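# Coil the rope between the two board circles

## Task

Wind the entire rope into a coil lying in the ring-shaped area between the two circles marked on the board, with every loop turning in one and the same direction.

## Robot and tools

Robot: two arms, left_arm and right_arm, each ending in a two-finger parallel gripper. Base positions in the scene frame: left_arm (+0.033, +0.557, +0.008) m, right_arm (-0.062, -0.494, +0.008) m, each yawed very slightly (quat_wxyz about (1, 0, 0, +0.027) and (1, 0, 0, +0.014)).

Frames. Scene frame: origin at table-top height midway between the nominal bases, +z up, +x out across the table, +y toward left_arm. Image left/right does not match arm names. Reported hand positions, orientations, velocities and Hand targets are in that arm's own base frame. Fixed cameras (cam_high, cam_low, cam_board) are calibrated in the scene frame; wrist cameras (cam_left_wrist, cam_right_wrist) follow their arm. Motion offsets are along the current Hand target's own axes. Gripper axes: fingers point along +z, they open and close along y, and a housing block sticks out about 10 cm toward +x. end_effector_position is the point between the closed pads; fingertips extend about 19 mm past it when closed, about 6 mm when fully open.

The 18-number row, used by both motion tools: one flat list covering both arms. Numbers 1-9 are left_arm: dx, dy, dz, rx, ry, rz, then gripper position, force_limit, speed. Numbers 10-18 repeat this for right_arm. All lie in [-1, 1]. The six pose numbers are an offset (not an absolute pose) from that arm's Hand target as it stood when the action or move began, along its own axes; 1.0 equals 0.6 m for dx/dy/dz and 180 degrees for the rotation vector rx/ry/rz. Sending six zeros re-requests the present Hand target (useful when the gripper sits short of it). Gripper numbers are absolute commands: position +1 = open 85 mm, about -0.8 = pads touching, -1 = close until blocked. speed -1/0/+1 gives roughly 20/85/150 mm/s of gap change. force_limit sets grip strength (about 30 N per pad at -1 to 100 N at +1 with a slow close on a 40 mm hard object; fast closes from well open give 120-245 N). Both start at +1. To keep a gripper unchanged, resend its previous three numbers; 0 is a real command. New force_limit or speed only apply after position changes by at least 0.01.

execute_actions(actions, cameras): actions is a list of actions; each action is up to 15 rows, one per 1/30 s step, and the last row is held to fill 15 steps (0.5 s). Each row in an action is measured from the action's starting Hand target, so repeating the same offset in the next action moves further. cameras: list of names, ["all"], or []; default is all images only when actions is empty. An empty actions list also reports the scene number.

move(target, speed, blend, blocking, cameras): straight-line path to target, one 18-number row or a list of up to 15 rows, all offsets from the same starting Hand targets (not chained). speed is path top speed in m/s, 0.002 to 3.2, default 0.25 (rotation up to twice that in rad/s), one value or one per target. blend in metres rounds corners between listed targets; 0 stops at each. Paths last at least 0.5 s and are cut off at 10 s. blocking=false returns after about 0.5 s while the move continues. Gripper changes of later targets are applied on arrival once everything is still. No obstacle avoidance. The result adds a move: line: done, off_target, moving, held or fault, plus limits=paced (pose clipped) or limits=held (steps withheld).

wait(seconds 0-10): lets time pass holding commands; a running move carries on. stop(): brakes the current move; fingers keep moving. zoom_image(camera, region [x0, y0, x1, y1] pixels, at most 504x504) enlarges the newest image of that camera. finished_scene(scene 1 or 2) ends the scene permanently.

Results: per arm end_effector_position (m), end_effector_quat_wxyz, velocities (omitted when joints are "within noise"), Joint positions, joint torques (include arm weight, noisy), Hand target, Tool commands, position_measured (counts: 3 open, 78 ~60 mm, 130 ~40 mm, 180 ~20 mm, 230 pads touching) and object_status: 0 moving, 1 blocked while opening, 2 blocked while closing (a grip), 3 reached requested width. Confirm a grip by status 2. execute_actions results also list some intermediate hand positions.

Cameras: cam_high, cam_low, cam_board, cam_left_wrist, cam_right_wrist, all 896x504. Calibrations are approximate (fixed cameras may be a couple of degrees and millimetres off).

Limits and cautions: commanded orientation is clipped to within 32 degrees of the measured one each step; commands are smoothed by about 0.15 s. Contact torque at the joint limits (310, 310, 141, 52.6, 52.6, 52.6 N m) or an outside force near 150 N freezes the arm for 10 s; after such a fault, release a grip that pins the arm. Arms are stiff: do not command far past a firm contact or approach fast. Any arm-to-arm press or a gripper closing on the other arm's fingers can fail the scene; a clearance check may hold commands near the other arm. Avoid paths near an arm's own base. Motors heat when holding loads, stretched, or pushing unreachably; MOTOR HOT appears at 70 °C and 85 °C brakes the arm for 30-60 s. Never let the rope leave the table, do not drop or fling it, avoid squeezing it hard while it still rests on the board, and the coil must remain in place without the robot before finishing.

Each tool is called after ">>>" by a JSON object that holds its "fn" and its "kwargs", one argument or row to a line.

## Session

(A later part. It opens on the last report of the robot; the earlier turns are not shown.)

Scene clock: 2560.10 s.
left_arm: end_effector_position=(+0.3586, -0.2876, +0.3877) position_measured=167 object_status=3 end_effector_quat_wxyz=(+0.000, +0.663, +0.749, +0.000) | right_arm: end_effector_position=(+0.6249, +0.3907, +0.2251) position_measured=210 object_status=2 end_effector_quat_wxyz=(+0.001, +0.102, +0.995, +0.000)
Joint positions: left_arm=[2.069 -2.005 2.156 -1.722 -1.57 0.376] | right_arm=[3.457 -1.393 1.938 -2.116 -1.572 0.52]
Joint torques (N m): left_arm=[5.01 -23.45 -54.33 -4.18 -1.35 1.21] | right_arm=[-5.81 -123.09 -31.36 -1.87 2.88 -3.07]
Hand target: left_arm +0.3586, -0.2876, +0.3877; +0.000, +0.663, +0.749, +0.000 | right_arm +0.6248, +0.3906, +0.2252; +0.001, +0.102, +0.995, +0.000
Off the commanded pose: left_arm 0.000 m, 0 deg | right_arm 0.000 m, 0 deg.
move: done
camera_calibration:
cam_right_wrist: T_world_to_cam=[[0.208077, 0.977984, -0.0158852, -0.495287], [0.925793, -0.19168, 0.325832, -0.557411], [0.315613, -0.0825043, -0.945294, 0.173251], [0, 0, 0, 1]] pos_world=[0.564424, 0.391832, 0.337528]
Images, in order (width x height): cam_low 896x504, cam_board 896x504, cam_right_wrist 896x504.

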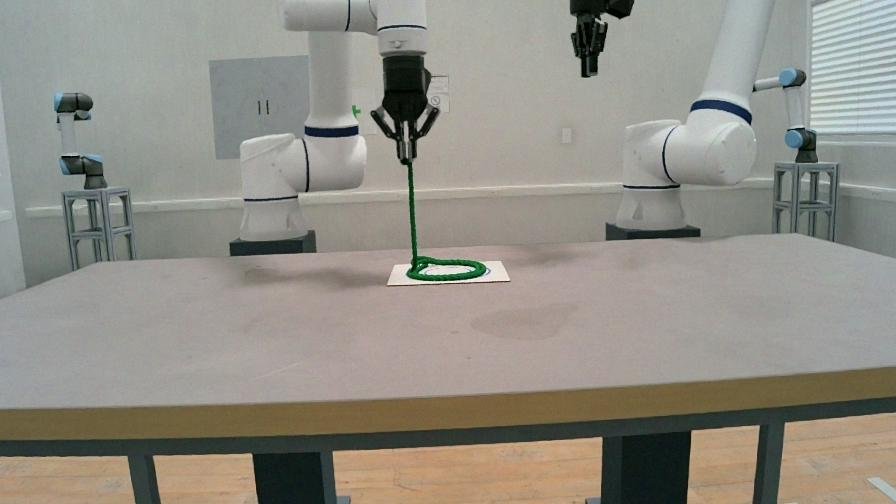

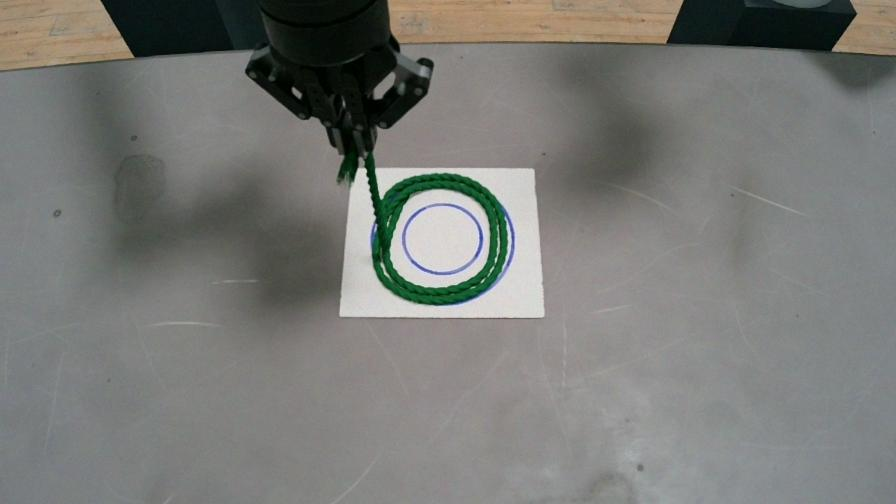

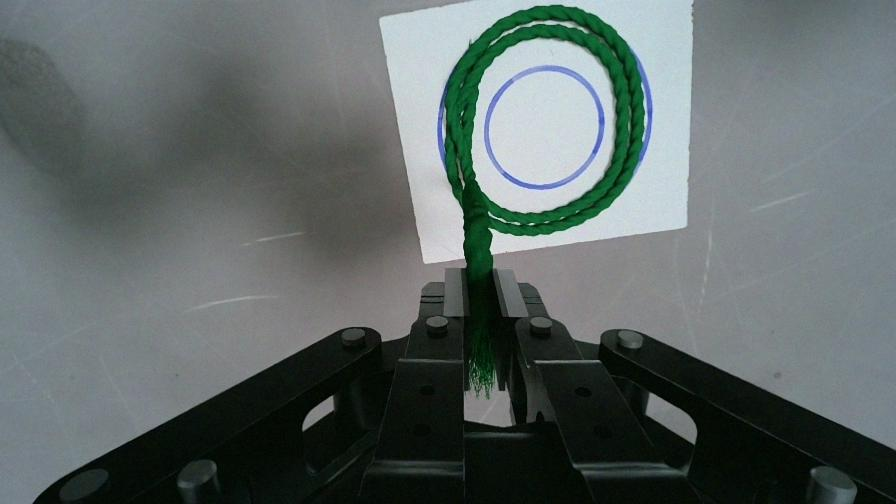

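>>> {"fn": "move", "kwargs": {
  "target": [0,0,0,0,0,0,-0.3,-1,-1,-0.0403,0.035,0.0258,0,0,-0.1111,-0.97,-1,-1],
  "speed": 0.04,
  "cameras": ["cam_board","cam_right_wrist","cam_low"]
}}

>>> {"fn": "zoom_image", "kwargs": {
  "camera": "cam_board",
  "region": [330, 130, 560, 325]
}}

>>> {"fn": "zoom_image", "kwargs": {
  "camera": "cam_right_wrist",
  "region": [250, 0, 620, 290]
}}

Scene clock: 2586.00 s.
left_arm: end_effector_position=(+0.3586, -0.2876, +0.3877) position_measured=167 object_status=3 end_effector_quat_wxyz=(+0.000, +0.663, +0.749, +0.000) | right_arm: end_effector_position=(+0.6528, +0.4062, +0.2097) position_measured=210 object_status=2 end_effector_quat_wxyz=(+0.001, -0.072, +0.997, +0.000)
Joint positions: left_arm=[2.069 -2.005 2.156 -1.722 -1.57 0.376] | right_arm=[3.466 -1.331 1.891 -2.132 -1.572 0.18]
Joint torques (N m): left_arm=[6.28 -23.6 -54.16 -4.29 -1.35 1.04] | right_arm=[9.65 -81.55 -50.05 -7.36 -1.05 -2.79]
Hand target: left_arm +0.3586, -0.2876, +0.3877; +0.000, +0.663, +0.749, +0.000 | right_arm +0.6528, +0.4063, +0.2097; +0.001, -0.072, +0.997, +0.000
Off the commanded pose: left_arm 0.000 m, 0 deg | right_arm 0.000 m, 0 deg.
move: done
camera_calibration:
cam_right_wrist: T_world_to_cam=[[-0.138773, 0.990189, -0.0163745, -0.294943], [0.935537, 0.136501, 0.325788, -0.714794], [0.324827, 0.0298916, -0.945301, 0.0995311], [0, 0, 0, 1]] pos_world=[0.595456, 0.386644, 0.322129]
Images, in order (width x height): cam_low 896x504, cam_board 896x504, cam_right_wrist 896x504.

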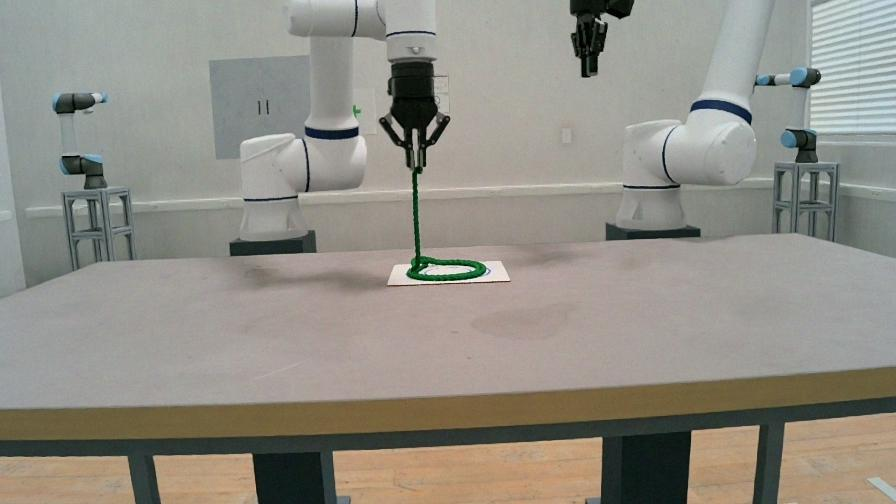

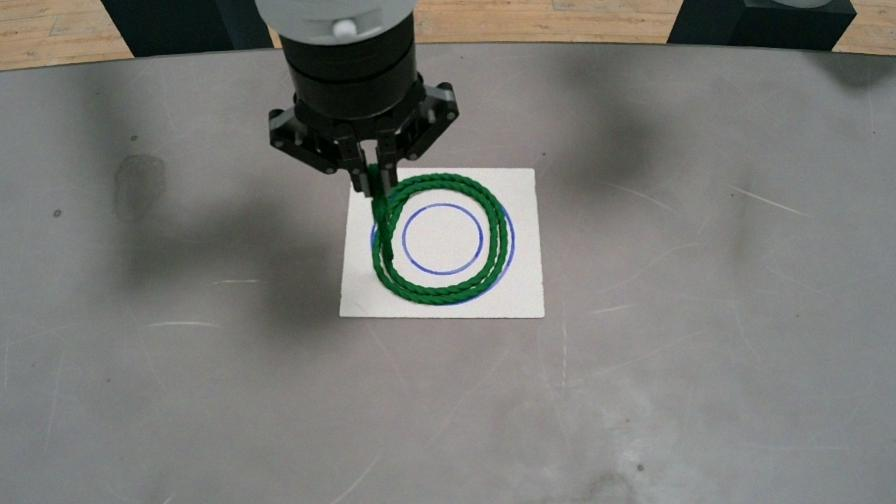

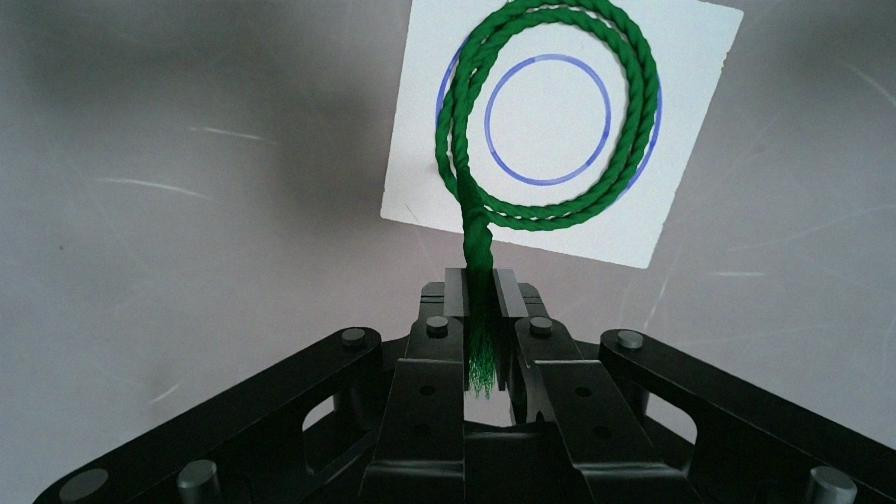

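Scaled by 2.191.

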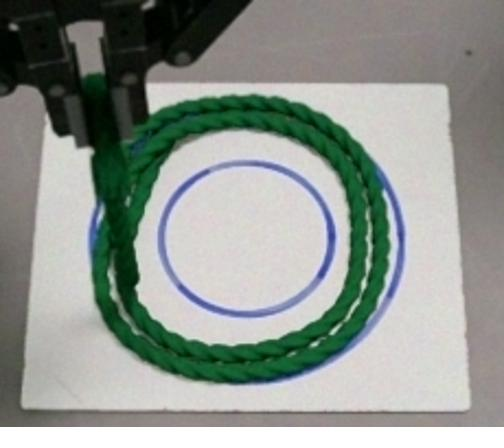

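Scaled by 1.362.

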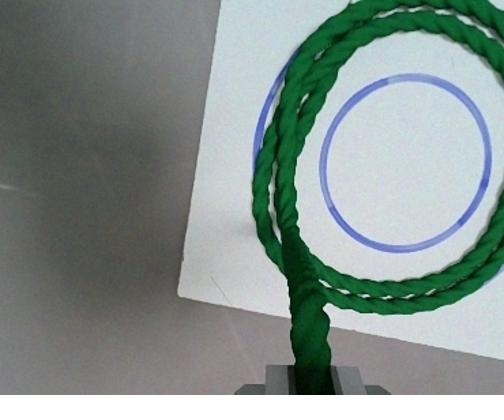

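>>> {"fn": "move", "kwargs": {
  "target": [0,0,0,0,0,0,-0.3,-1,-1,-0.0308,0.0388,0.0325,0,0,-0.1389,-0.97,-1,-1],
  "speed": 0.05,
  "cameras": ["cam_board","cam_right_wrist"]
}}

>>> {"fn": "zoom_image", "kwargs": {
  "camera": "cam_board",
  "region": [330, 130, 560, 325]
}}

>>> {"fn": "zoom_image", "kwargs": {
  "camera": "cam_right_wrist",
  "region": [250, 0, 620, 290]
}}

Scene clock: 2599.77 s.
left_arm: end_effector_position=(+0.3586, -0.2876, +0.3877) position_measured=167 object_status=3 end_effector_quat_wxyz=(+0.000, +0.663, +0.749, +0.000) | right_arm: end_effector_position=(+0.6677, +0.4319, +0.1903) position_measured=210 object_status=2 end_effector_quat_wxyz=(+0.001, -0.286, +0.958, +0.000)
Joint positions: left_arm=[2.069 -2.005 2.156 -1.722 -1.57 0.376] | right_arm=[3.491 -1.274 1.855 -2.153 -1.572 -0.231]
Joint torques (N m): left_arm=[5.45 -22.49 -53.51 -4.44 -1.19 1.23] | right_arm=[10.56 -89.39 -51.3 -7.09 -0.62 -2.6]
Hand target: left_arm +0.3586, -0.2876, +0.3877; +0.000, +0.663, +0.749, +0.000 | right_arm +0.6677, +0.4319, +0.1902; +0.001, -0.286, +0.958, +0.000
Off the commanded pose: left_arm 0.000 m, 0 deg | right_arm 0.000 m, 0 deg.
move: done
camera_calibration:
cam_right_wrist: T_world_to_cam=[[-0.544249, 0.838755, -0.0168535, 0.0176268], [0.790209, 0.519288, 0.325437, -0.794254], [0.281714, 0.163801, -0.945414, 0.0464904], [0, 0, 0, 1]] pos_world=[0.624123, 0.390047, 0.302729]
Images, in order (width x height): cam_board 896x504, cam_right_wrist 896x504.

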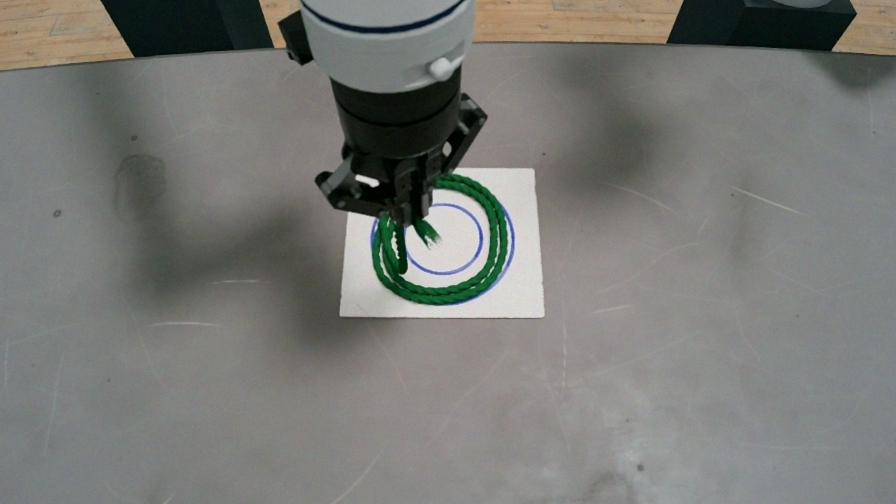

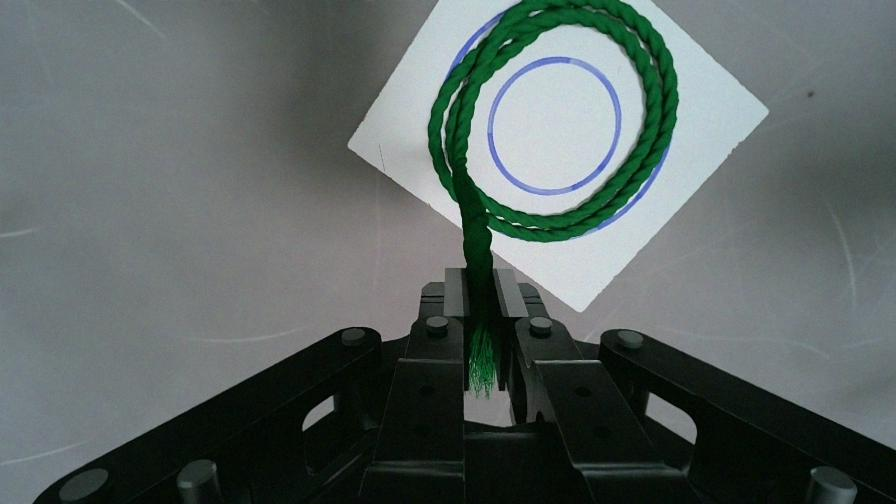

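Scaled by 2.191.

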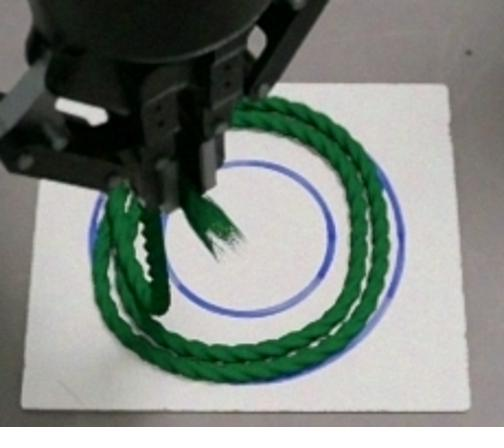

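Scaled by 1.362.

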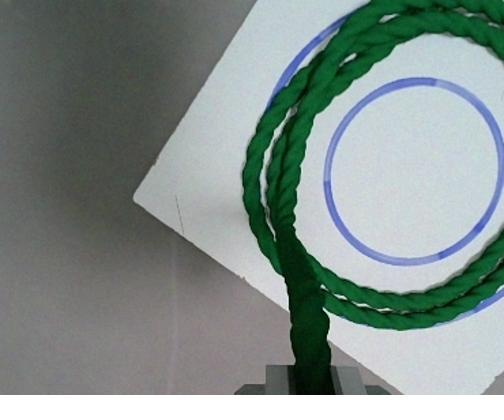

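>>> {"fn": "move", "kwargs": {
  "target": [0,0,0,0,0,0,-0.3,-1,-1,-0.0223,0.0327,0.0308,0,0,-0.1389,-0.97,-1,-1],
  "speed": 0.05,
  "cameras": ["cam_board","cam_right_wrist"]
}}

>>> {"fn": "zoom_image", "kwargs": {
  "camera": "cam_board",
  "region": [330, 130, 560, 325]
}}

>>> {"fn": "zoom_image", "kwargs": {
  "camera": "cam_right_wrist",
  "region": [250, 0, 620, 290]
}}

Scene clock: 2613.37 s.
left_arm: end_effector_position=(+0.3586, -0.2876, +0.3877) position_measured=167 object_status=3 end_effector_quat_wxyz=(+0.000, +0.663, +0.749, +0.000) | right_arm: end_effector_position=(+0.6682, +0.4557, +0.1718) position_measured=210 object_status=2 end_effector_quat_wxyz=(+0.000, -0.487, +0.873, +0.000)
Joint positions: left_arm=[2.069 -2.005 2.156 -1.722 -1.57 0.376] | right_arm=[3.519 -1.237 1.843 -2.177 -1.572 -0.64]
Joint torques (N m): left_arm=[5.13 -22.35 -53.91 -4.39 -1.44 1.18] | right_arm=[9.14 -91.86 -49.24 -7.43 -0.74 -2.82]
Hand target: left_arm +0.3586, -0.2876, +0.3877; +0.000, +0.663, +0.749, +0.000 | right_arm +0.6682, +0.4557, +0.1718; +0.000, -0.487, +0.873, +0.000
Off the commanded pose: left_arm 0.000 m, 0 deg | right_arm 0.000 m, 0 deg.
move: done
camera_calibration:
cam_right_wrist: T_world_to_cam=[[-0.847787, 0.530063, -0.0170637, 0.341157], [0.496669, 0.804835, 0.324902, -0.734767], [0.185952, 0.266973, -0.945594, 0.0419629], [0, 0, 0, 1]] pos_world=[0.646361, 0.399328, 0.284229]
Images, in order (width x height): cam_board 896x504, cam_right_wrist 896x504.

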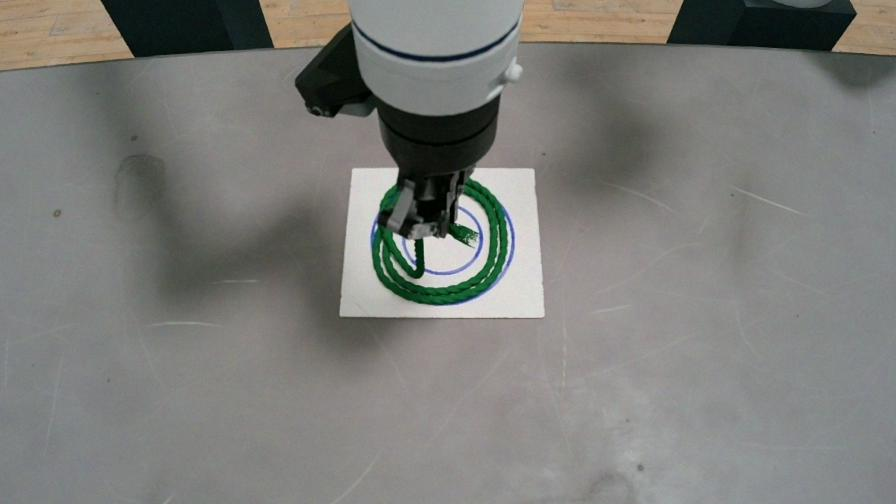

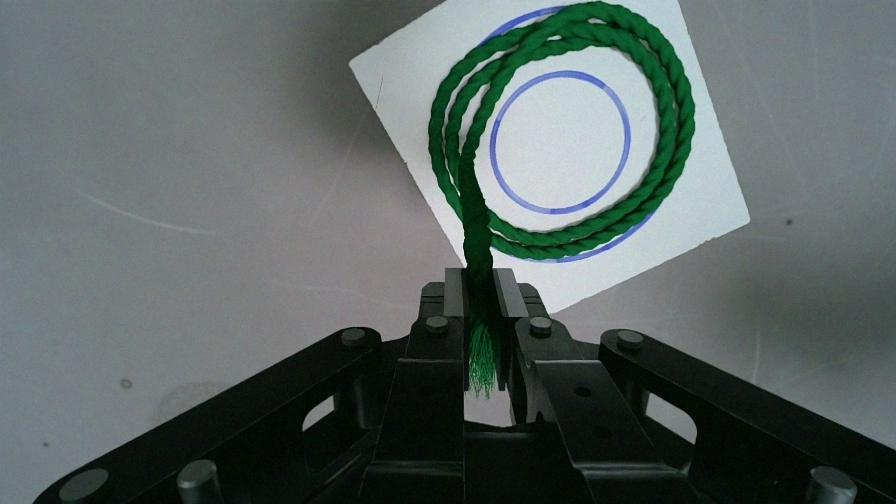

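Scaled by 2.191.

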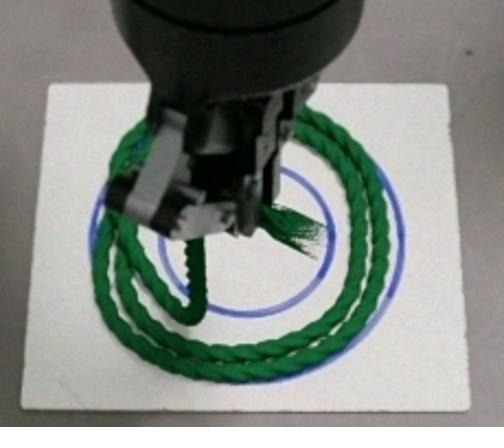

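Scaled by 1.362.

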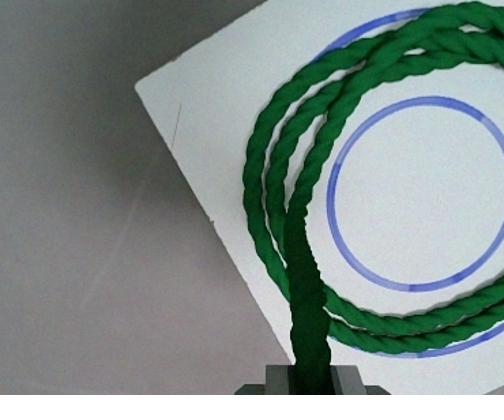

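>>> {"fn": "move", "kwargs": {
  "target": [0,0,0,0,0,0,-0.3,-1,-1,-0.0238,0.0383,0.0333,0,0,-0.1222,-0.97,-1,-1],
  "speed": 0.05,
  "cameras": ["cam_board","cam_right_wrist"]
}}

>>> {"fn": "zoom_image", "kwargs": {
  "camera": "cam_board",
  "region": [330, 130, 560, 325]
}}

>>> {"fn": "zoom_image", "kwargs": {
  "camera": "cam_right_wrist",
  "region": [250, 0, 620, 290]
}}

Scene clock: 2630.60 s.
left_arm: end_effector_position=(+0.3586, -0.2876, +0.3877) position_measured=167 object_status=3 end_effector_quat_wxyz=(+0.000, +0.663, +0.749, +0.000) | right_arm: end_effector_position=(+0.6562, +0.4799, +0.1518) position_measured=210 object_status=2 end_effector_quat_wxyz=(+0.000, -0.645, +0.764, -0.001)
Joint positions: left_arm=[2.069 -2.005 2.156 -1.722 -1.57 0.376] | right_arm=[3.553 -1.212 1.849 -2.209 -1.572 -0.989]
Joint torques (N m): left_arm=[5 -22.45 -53.76 -4.66 -1.56 1.28] | right_arm=[11.97 -95.3 -27.99 -7.57 -0.27 -2.77]
Hand target: left_arm +0.3586, -0.2876, +0.3877; +0.000, +0.663, +0.749, +0.000 | right_arm +0.6562, +0.4799, +0.1517; +0.000, -0.645, +0.764, -0.001
Off the commanded pose: left_arm 0.000 m, 0 deg | right_arm 0.000 m, 0 deg.
move: done
camera_calibration:
cam_right_wrist: T_world_to_cam=[[-0.984601, 0.173971, -0.0171497, 0.578456], [0.159102, 0.932432, 0.324432, -0.581457], [0.0724328, 0.316708, -0.945753, 0.0695363], [0, 0, 0, 1]] pos_world=[0.657023, 0.419512, 0.264328]
Images, in order (width x height): cam_board 896x504, cam_right_wrist 896x504.

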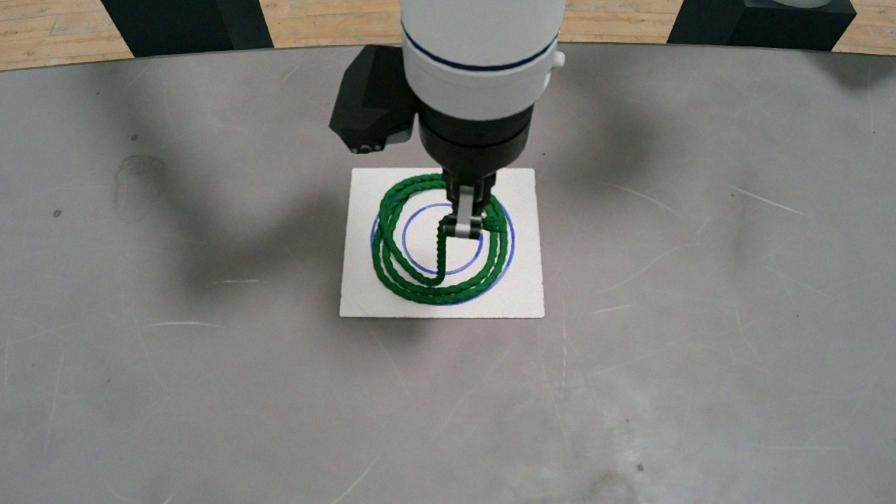

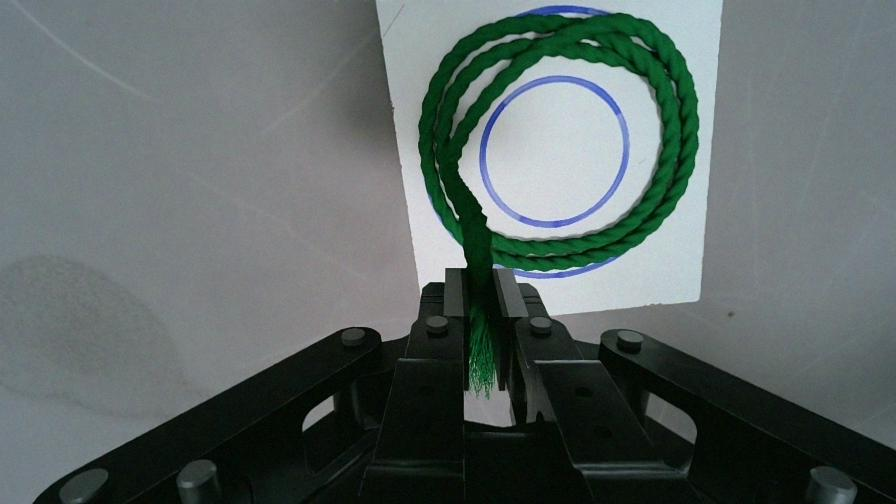

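Scaled by 2.191.

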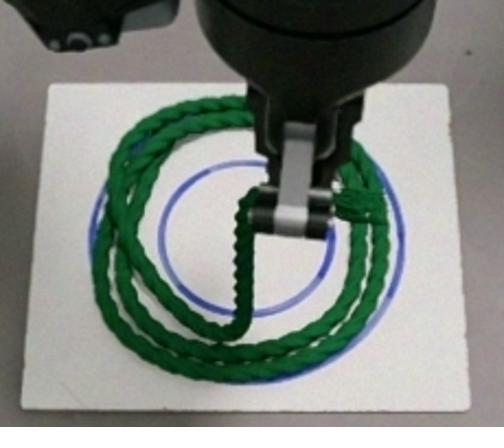

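Scaled by 1.362.

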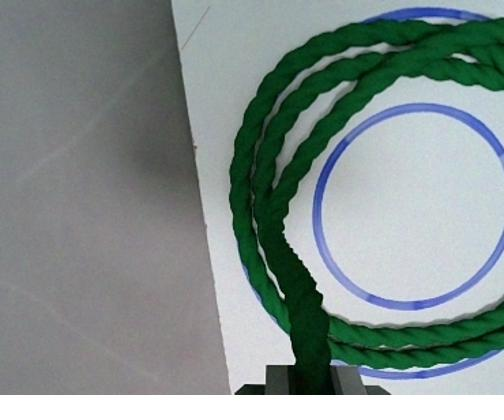

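>>> {"fn": "move", "kwargs": {
  "target": [
    [0,0,0,0,0,0,-0.3,-1,-1,-0.0273,0.023,0.0283,0,0,-0.1111,-0.97,-1,-1],
    [0,0,0,0,0,0,-0.3,-1,-1,-0.045,0.0533,0.0563,0,0,-0.2222,-0.97,-1,-1]
  ],
  "speed": 0.05,
  "blend": 0.003,
  "cameras": ["cam_board","cam_right_wrist"]
}}

>>> {"fn": "zoom_image", "kwargs": {
  "camera": "cam_board",
  "region": [330, 130, 560, 325]
}}

>>> {"fn": "zoom_image", "kwargs": {
  "camera": "cam_right_wrist",
  "region": [250, 0, 620, 290]
}}

Scene clock: 2656.13 s.
left_arm: end_effector_position=(+0.3586, -0.2876, +0.3877) position_measured=167 object_status=3 end_effector_quat_wxyz=(+0.000, +0.663, +0.749, +0.000) | right_arm: end_effector_position=(+0.6293, +0.5119, +0.1179) position_measured=210 object_status=2 end_effector_quat_wxyz=(+0.000, +0.867, -0.498, +0.001)
Joint positions: left_arm=[2.069 -2.005 2.156 -1.722 -1.57 0.376] | right_arm=[3.604 -1.179 1.874 -2.267 -1.572 -1.637]
Joint torques (N m): left_arm=[4.32 -22.19 -53.61 -4.69 -1.43 1.12] | right_arm=[11.73 -95.88 -27.17 -7.32 -0.98 -2.66]
Hand target: left_arm +0.3586, -0.2876, +0.3877; +0.000, +0.663, +0.749, +0.000 | right_arm +0.6292, +0.5119, +0.1179; +0.000, +0.867, -0.498, +0.001
Off the commanded pose: left_arm 0.000 m, 0 deg | right_arm 0.000 m, 0 deg.
move: done
camera_calibration:
cam_right_wrist: T_world_to_cam=[[-0.866114, -0.499568, -0.0166816, 0.815949], [-0.477425, 0.816921, 0.323583, -0.13624], [-0.148024, 0.288224, -0.946053, 0.182684], [0, 0, 0, 1]] pos_world=[0.668702, 0.466265, 0.230525]
Images, in order (width x height): cam_board 896x504, cam_right_wrist 896x504.

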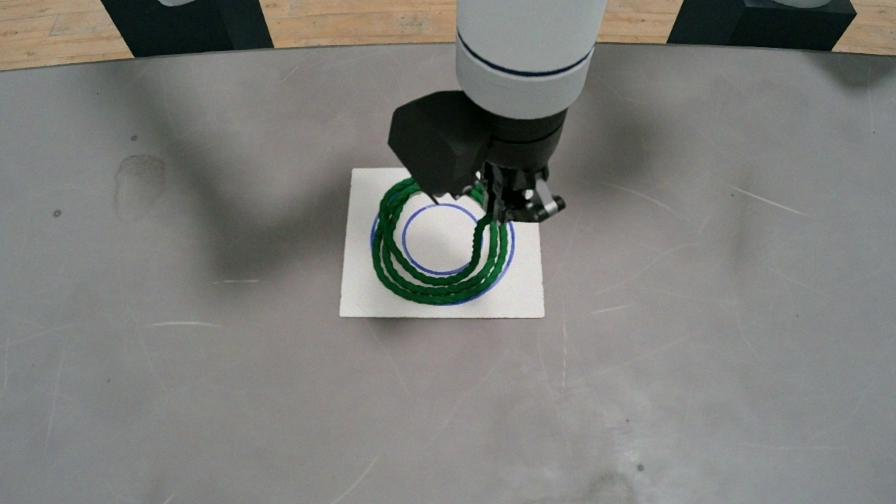

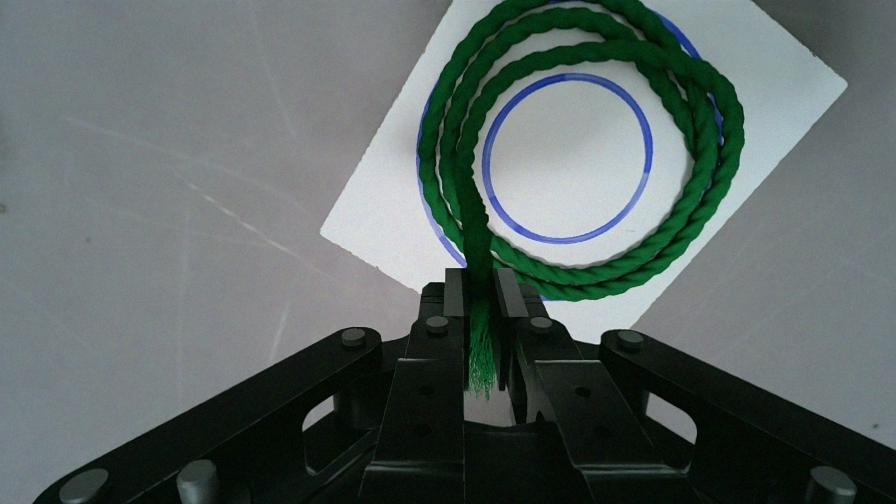

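Scaled by 2.191.

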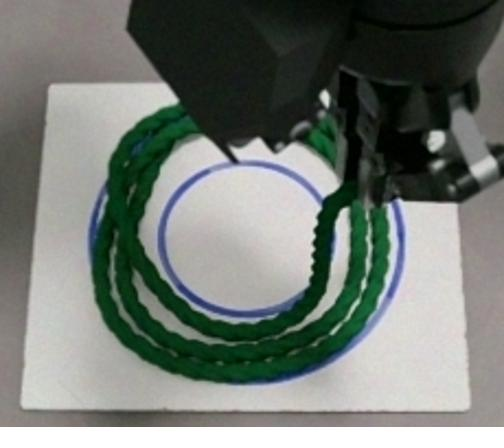

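Scaled by 1.362.

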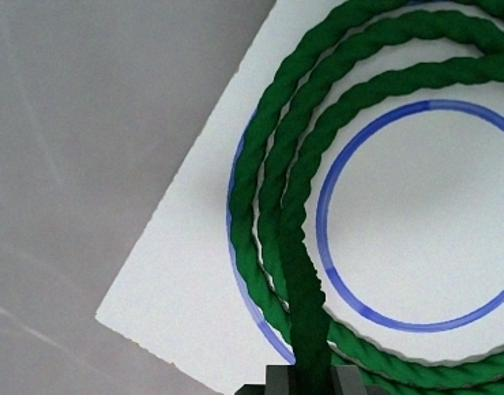

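>>> {"fn": "move", "kwargs": {
  "target": [
    [0,0,0,0,0,0,-0.3,-1,-1,-0.0402,0.0178,0.0275,0,0,-0.1111,-0.97,-1,-1]
  ],
  "speed": 0.05,
  "cameras": ["cam_board","cam_right_wrist","cam_low"]
}}

>>> {"fn": "zoom_image", "kwargs": {
  "camera": "cam_board",
  "region": [330, 130, 560, 325]
}}

>>> {"fn": "zoom_image", "kwargs": {
  "camera": "cam_right_wrist",
  "region": [250, 0, 620, 290]
}}

>>> {"fn": "zoom_image", "kwargs": {
  "camera": "cam_low",
  "region": [370, 155, 530, 295]
}}

Scene clock: 2674.23 s.
left_arm: end_effector_position=(+0.3586, -0.2876, +0.3877) position_measured=167 object_status=3 end_effector_quat_wxyz=(+0.000, +0.663, +0.749, +0.000) | right_arm: end_effector_position=(+0.6079, +0.5273, +0.1014) position_measured=210 object_status=2 end_effector_quat_wxyz=(+0.000, +0.940, -0.340, +0.001)
Joint positions: left_arm=[2.069 -2.005 2.156 -1.722 -1.57 0.376] | right_arm=[3.634 -1.169 1.897 -2.3 -1.572 -1.956]
Joint torques (N m): left_arm=[4.56 -22.75 -53.63 -4.74 -1.41 0.99] | right_arm=[9.24 -95.1 -26.21 -7.65 -1.24 -3]
Hand target: left_arm +0.3586, -0.2876, +0.3877; +0.000, +0.663, +0.749, +0.000 | right_arm +0.6079, +0.5273, +0.1014; +0.000, +0.941, -0.340, +0.001
Off the commanded pose: left_arm 0.000 m, 0 deg | right_arm 0.000 m, 0 deg.
move: done
camera_calibration:
cam_right_wrist: T_world_to_cam=[[-0.643063, -0.76564, -0.0163041, 0.809495], [-0.727962, 0.604529, 0.323443, 0.110547], [-0.237784, 0.219863, -0.946107, 0.250058], [0, 0, 0, 1]] pos_world=[0.66049, 0.497974, 0.214024]
Images, in order (width x height): cam_low 896x504, cam_board 896x504, cam_right_wrist 896x504.

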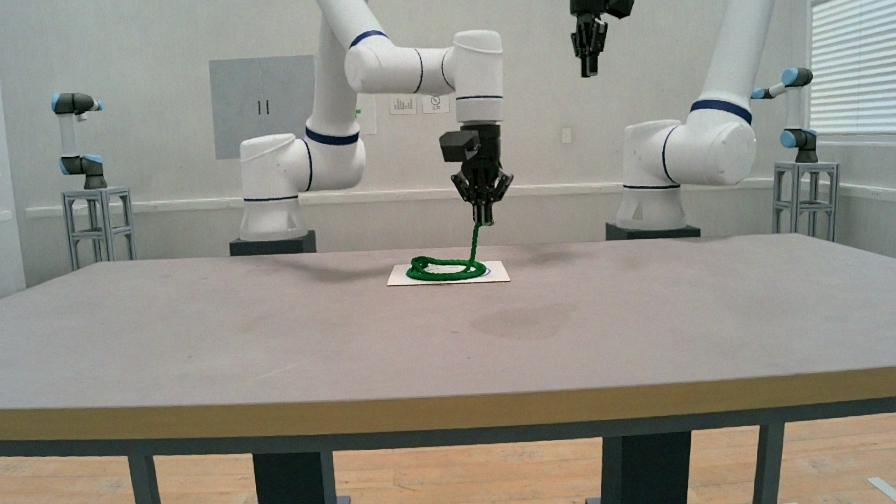

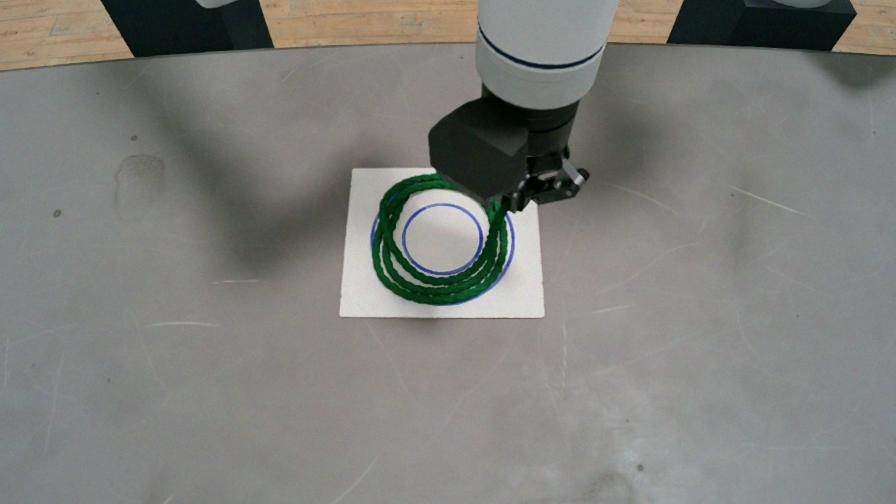

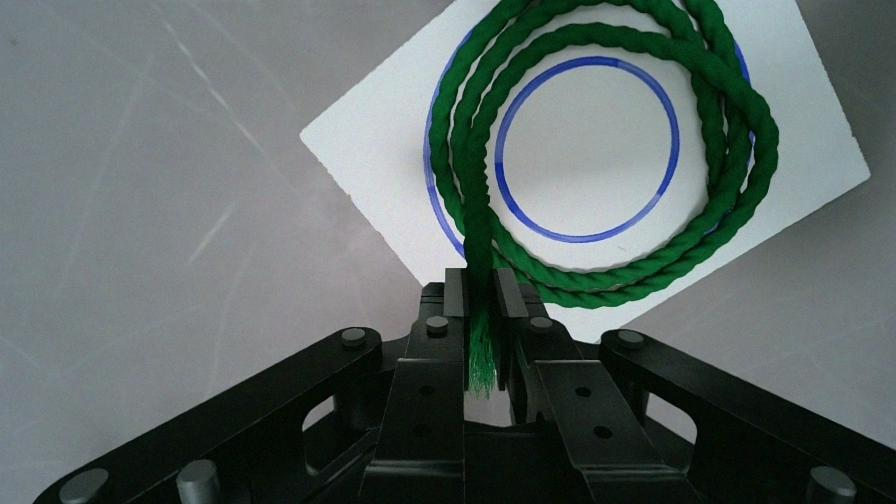

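Scaled by 2.191.

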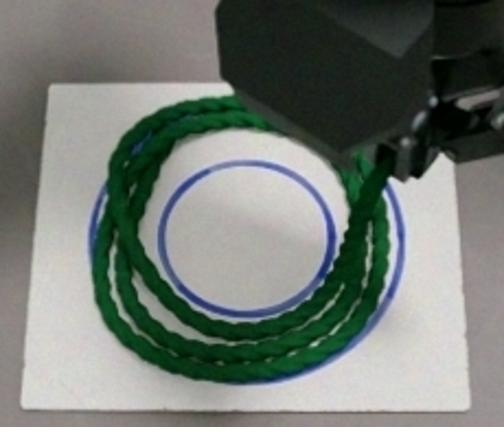

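Scaled by 1.362.

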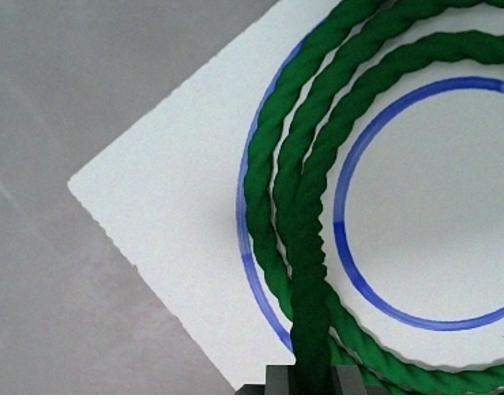

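Scaled by 3.150.

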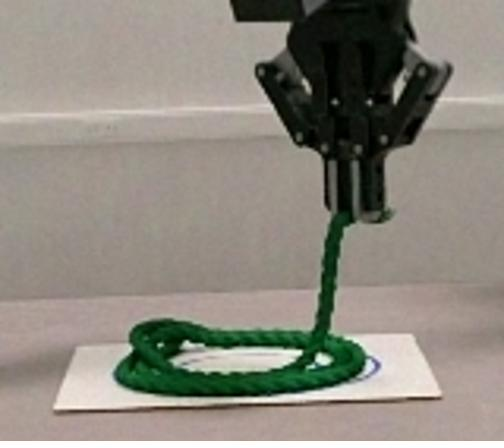

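>>> {"fn": "move", "kwargs": {
  "target": [0,0,0,0,0,0,-0.3,-1,-1,-0.0285,0.0208,0.0167,0,0,-0.1111,-0.97,-1,-1],
  "speed": 0.05,
  "cameras": ["cam_board","cam_right_wrist","cam_low"]
}}

>>> {"fn": "zoom_image", "kwargs": {
  "camera": "cam_board",
  "region": [330, 130, 560, 325]
}}

>>> {"fn": "zoom_image", "kwargs": {
  "camera": "cam_right_wrist",
  "region": [250, 0, 620, 290]
}}

>>> {"fn": "zoom_image", "kwargs": {
  "camera": "cam_low",
  "region": [370, 155, 530, 295]
}}

Scene clock: 2691.47 s.
left_arm: end_effector_position=(+0.3586, -0.2876, +0.3877) position_measured=167 object_status=3 end_effector_quat_wxyz=(+0.000, +0.663, +0.749, +0.000) | right_arm: end_effector_position=(+0.5868, +0.5286, +0.0913) position_measured=210 object_status=2 end_effector_quat_wxyz=(+0.000, +0.985, -0.171, +0.001)
Joint positions: left_arm=[2.069 -2.005 2.156 -1.722 -1.57 0.376] | right_arm=[3.649 -1.177 1.933 -2.328 -1.572 -2.29]
Joint torques (N m): left_arm=[4.07 -21.64 -52.78 -4.74 -1.46 1.06] | right_arm=[12.18 -145.62 -24.8 -7.74 -1.17 -2.89]
Hand target: left_arm +0.3586, -0.2876, +0.3877; +0.000, +0.663, +0.749, +0.000 | right_arm +0.5868, +0.5287, +0.0913; +0.000, +0.985, -0.171, +0.001
Off the commanded pose: left_arm 0.000 m, 0 deg | right_arm 0.000 m, 0 deg.
move: done
camera_calibration:
cam_right_wrist: T_world_to_cam=[[-0.34242, -0.939414, -0.0158088, 0.712191], [-0.890824, 0.319269, 0.323264, 0.34405], [-0.298631, 0.124775, -0.946177, 0.321169], [0, 0, 0, 1]] pos_world=[0.646267, 0.519124, 0.203922]
Images, in order (width x height): cam_low 896x504, cam_board 896x504, cam_right_wrist 896x504.

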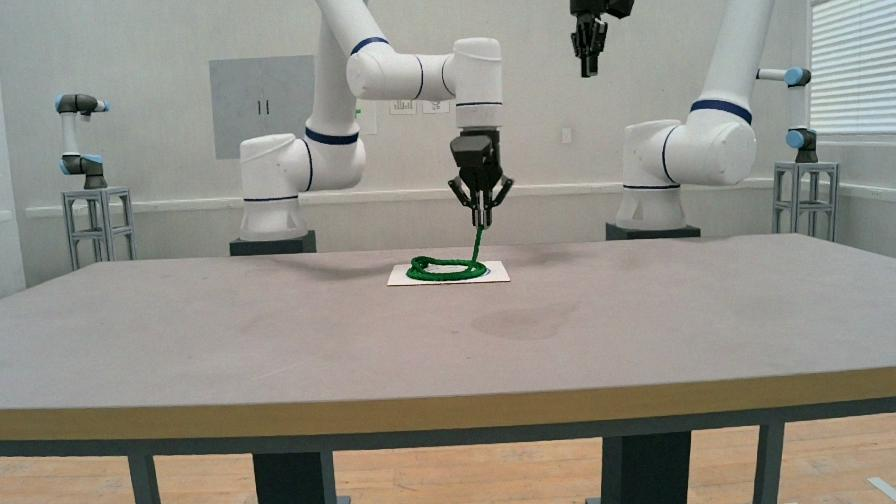

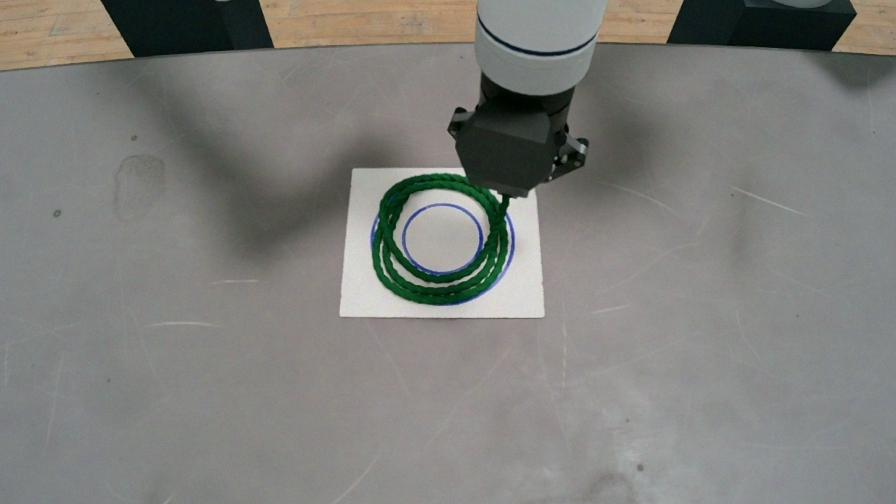

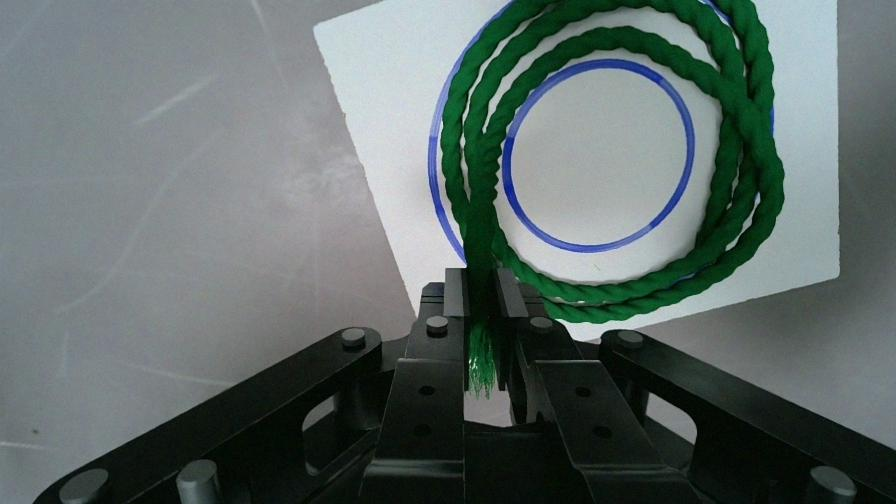

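Scaled by 2.191.

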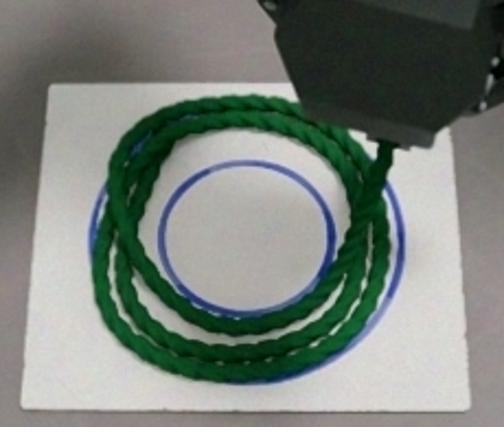

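Scaled by 1.362.

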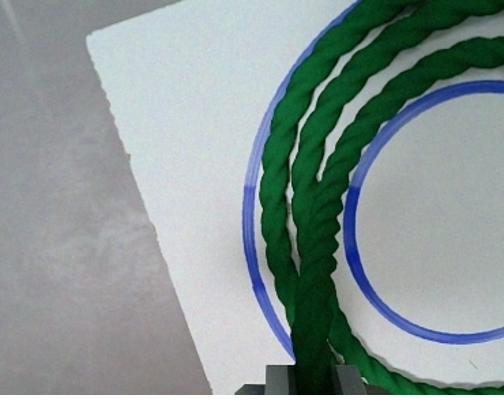

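Scaled by 3.150.

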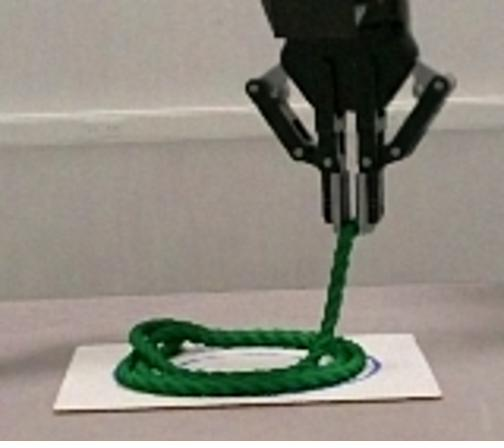

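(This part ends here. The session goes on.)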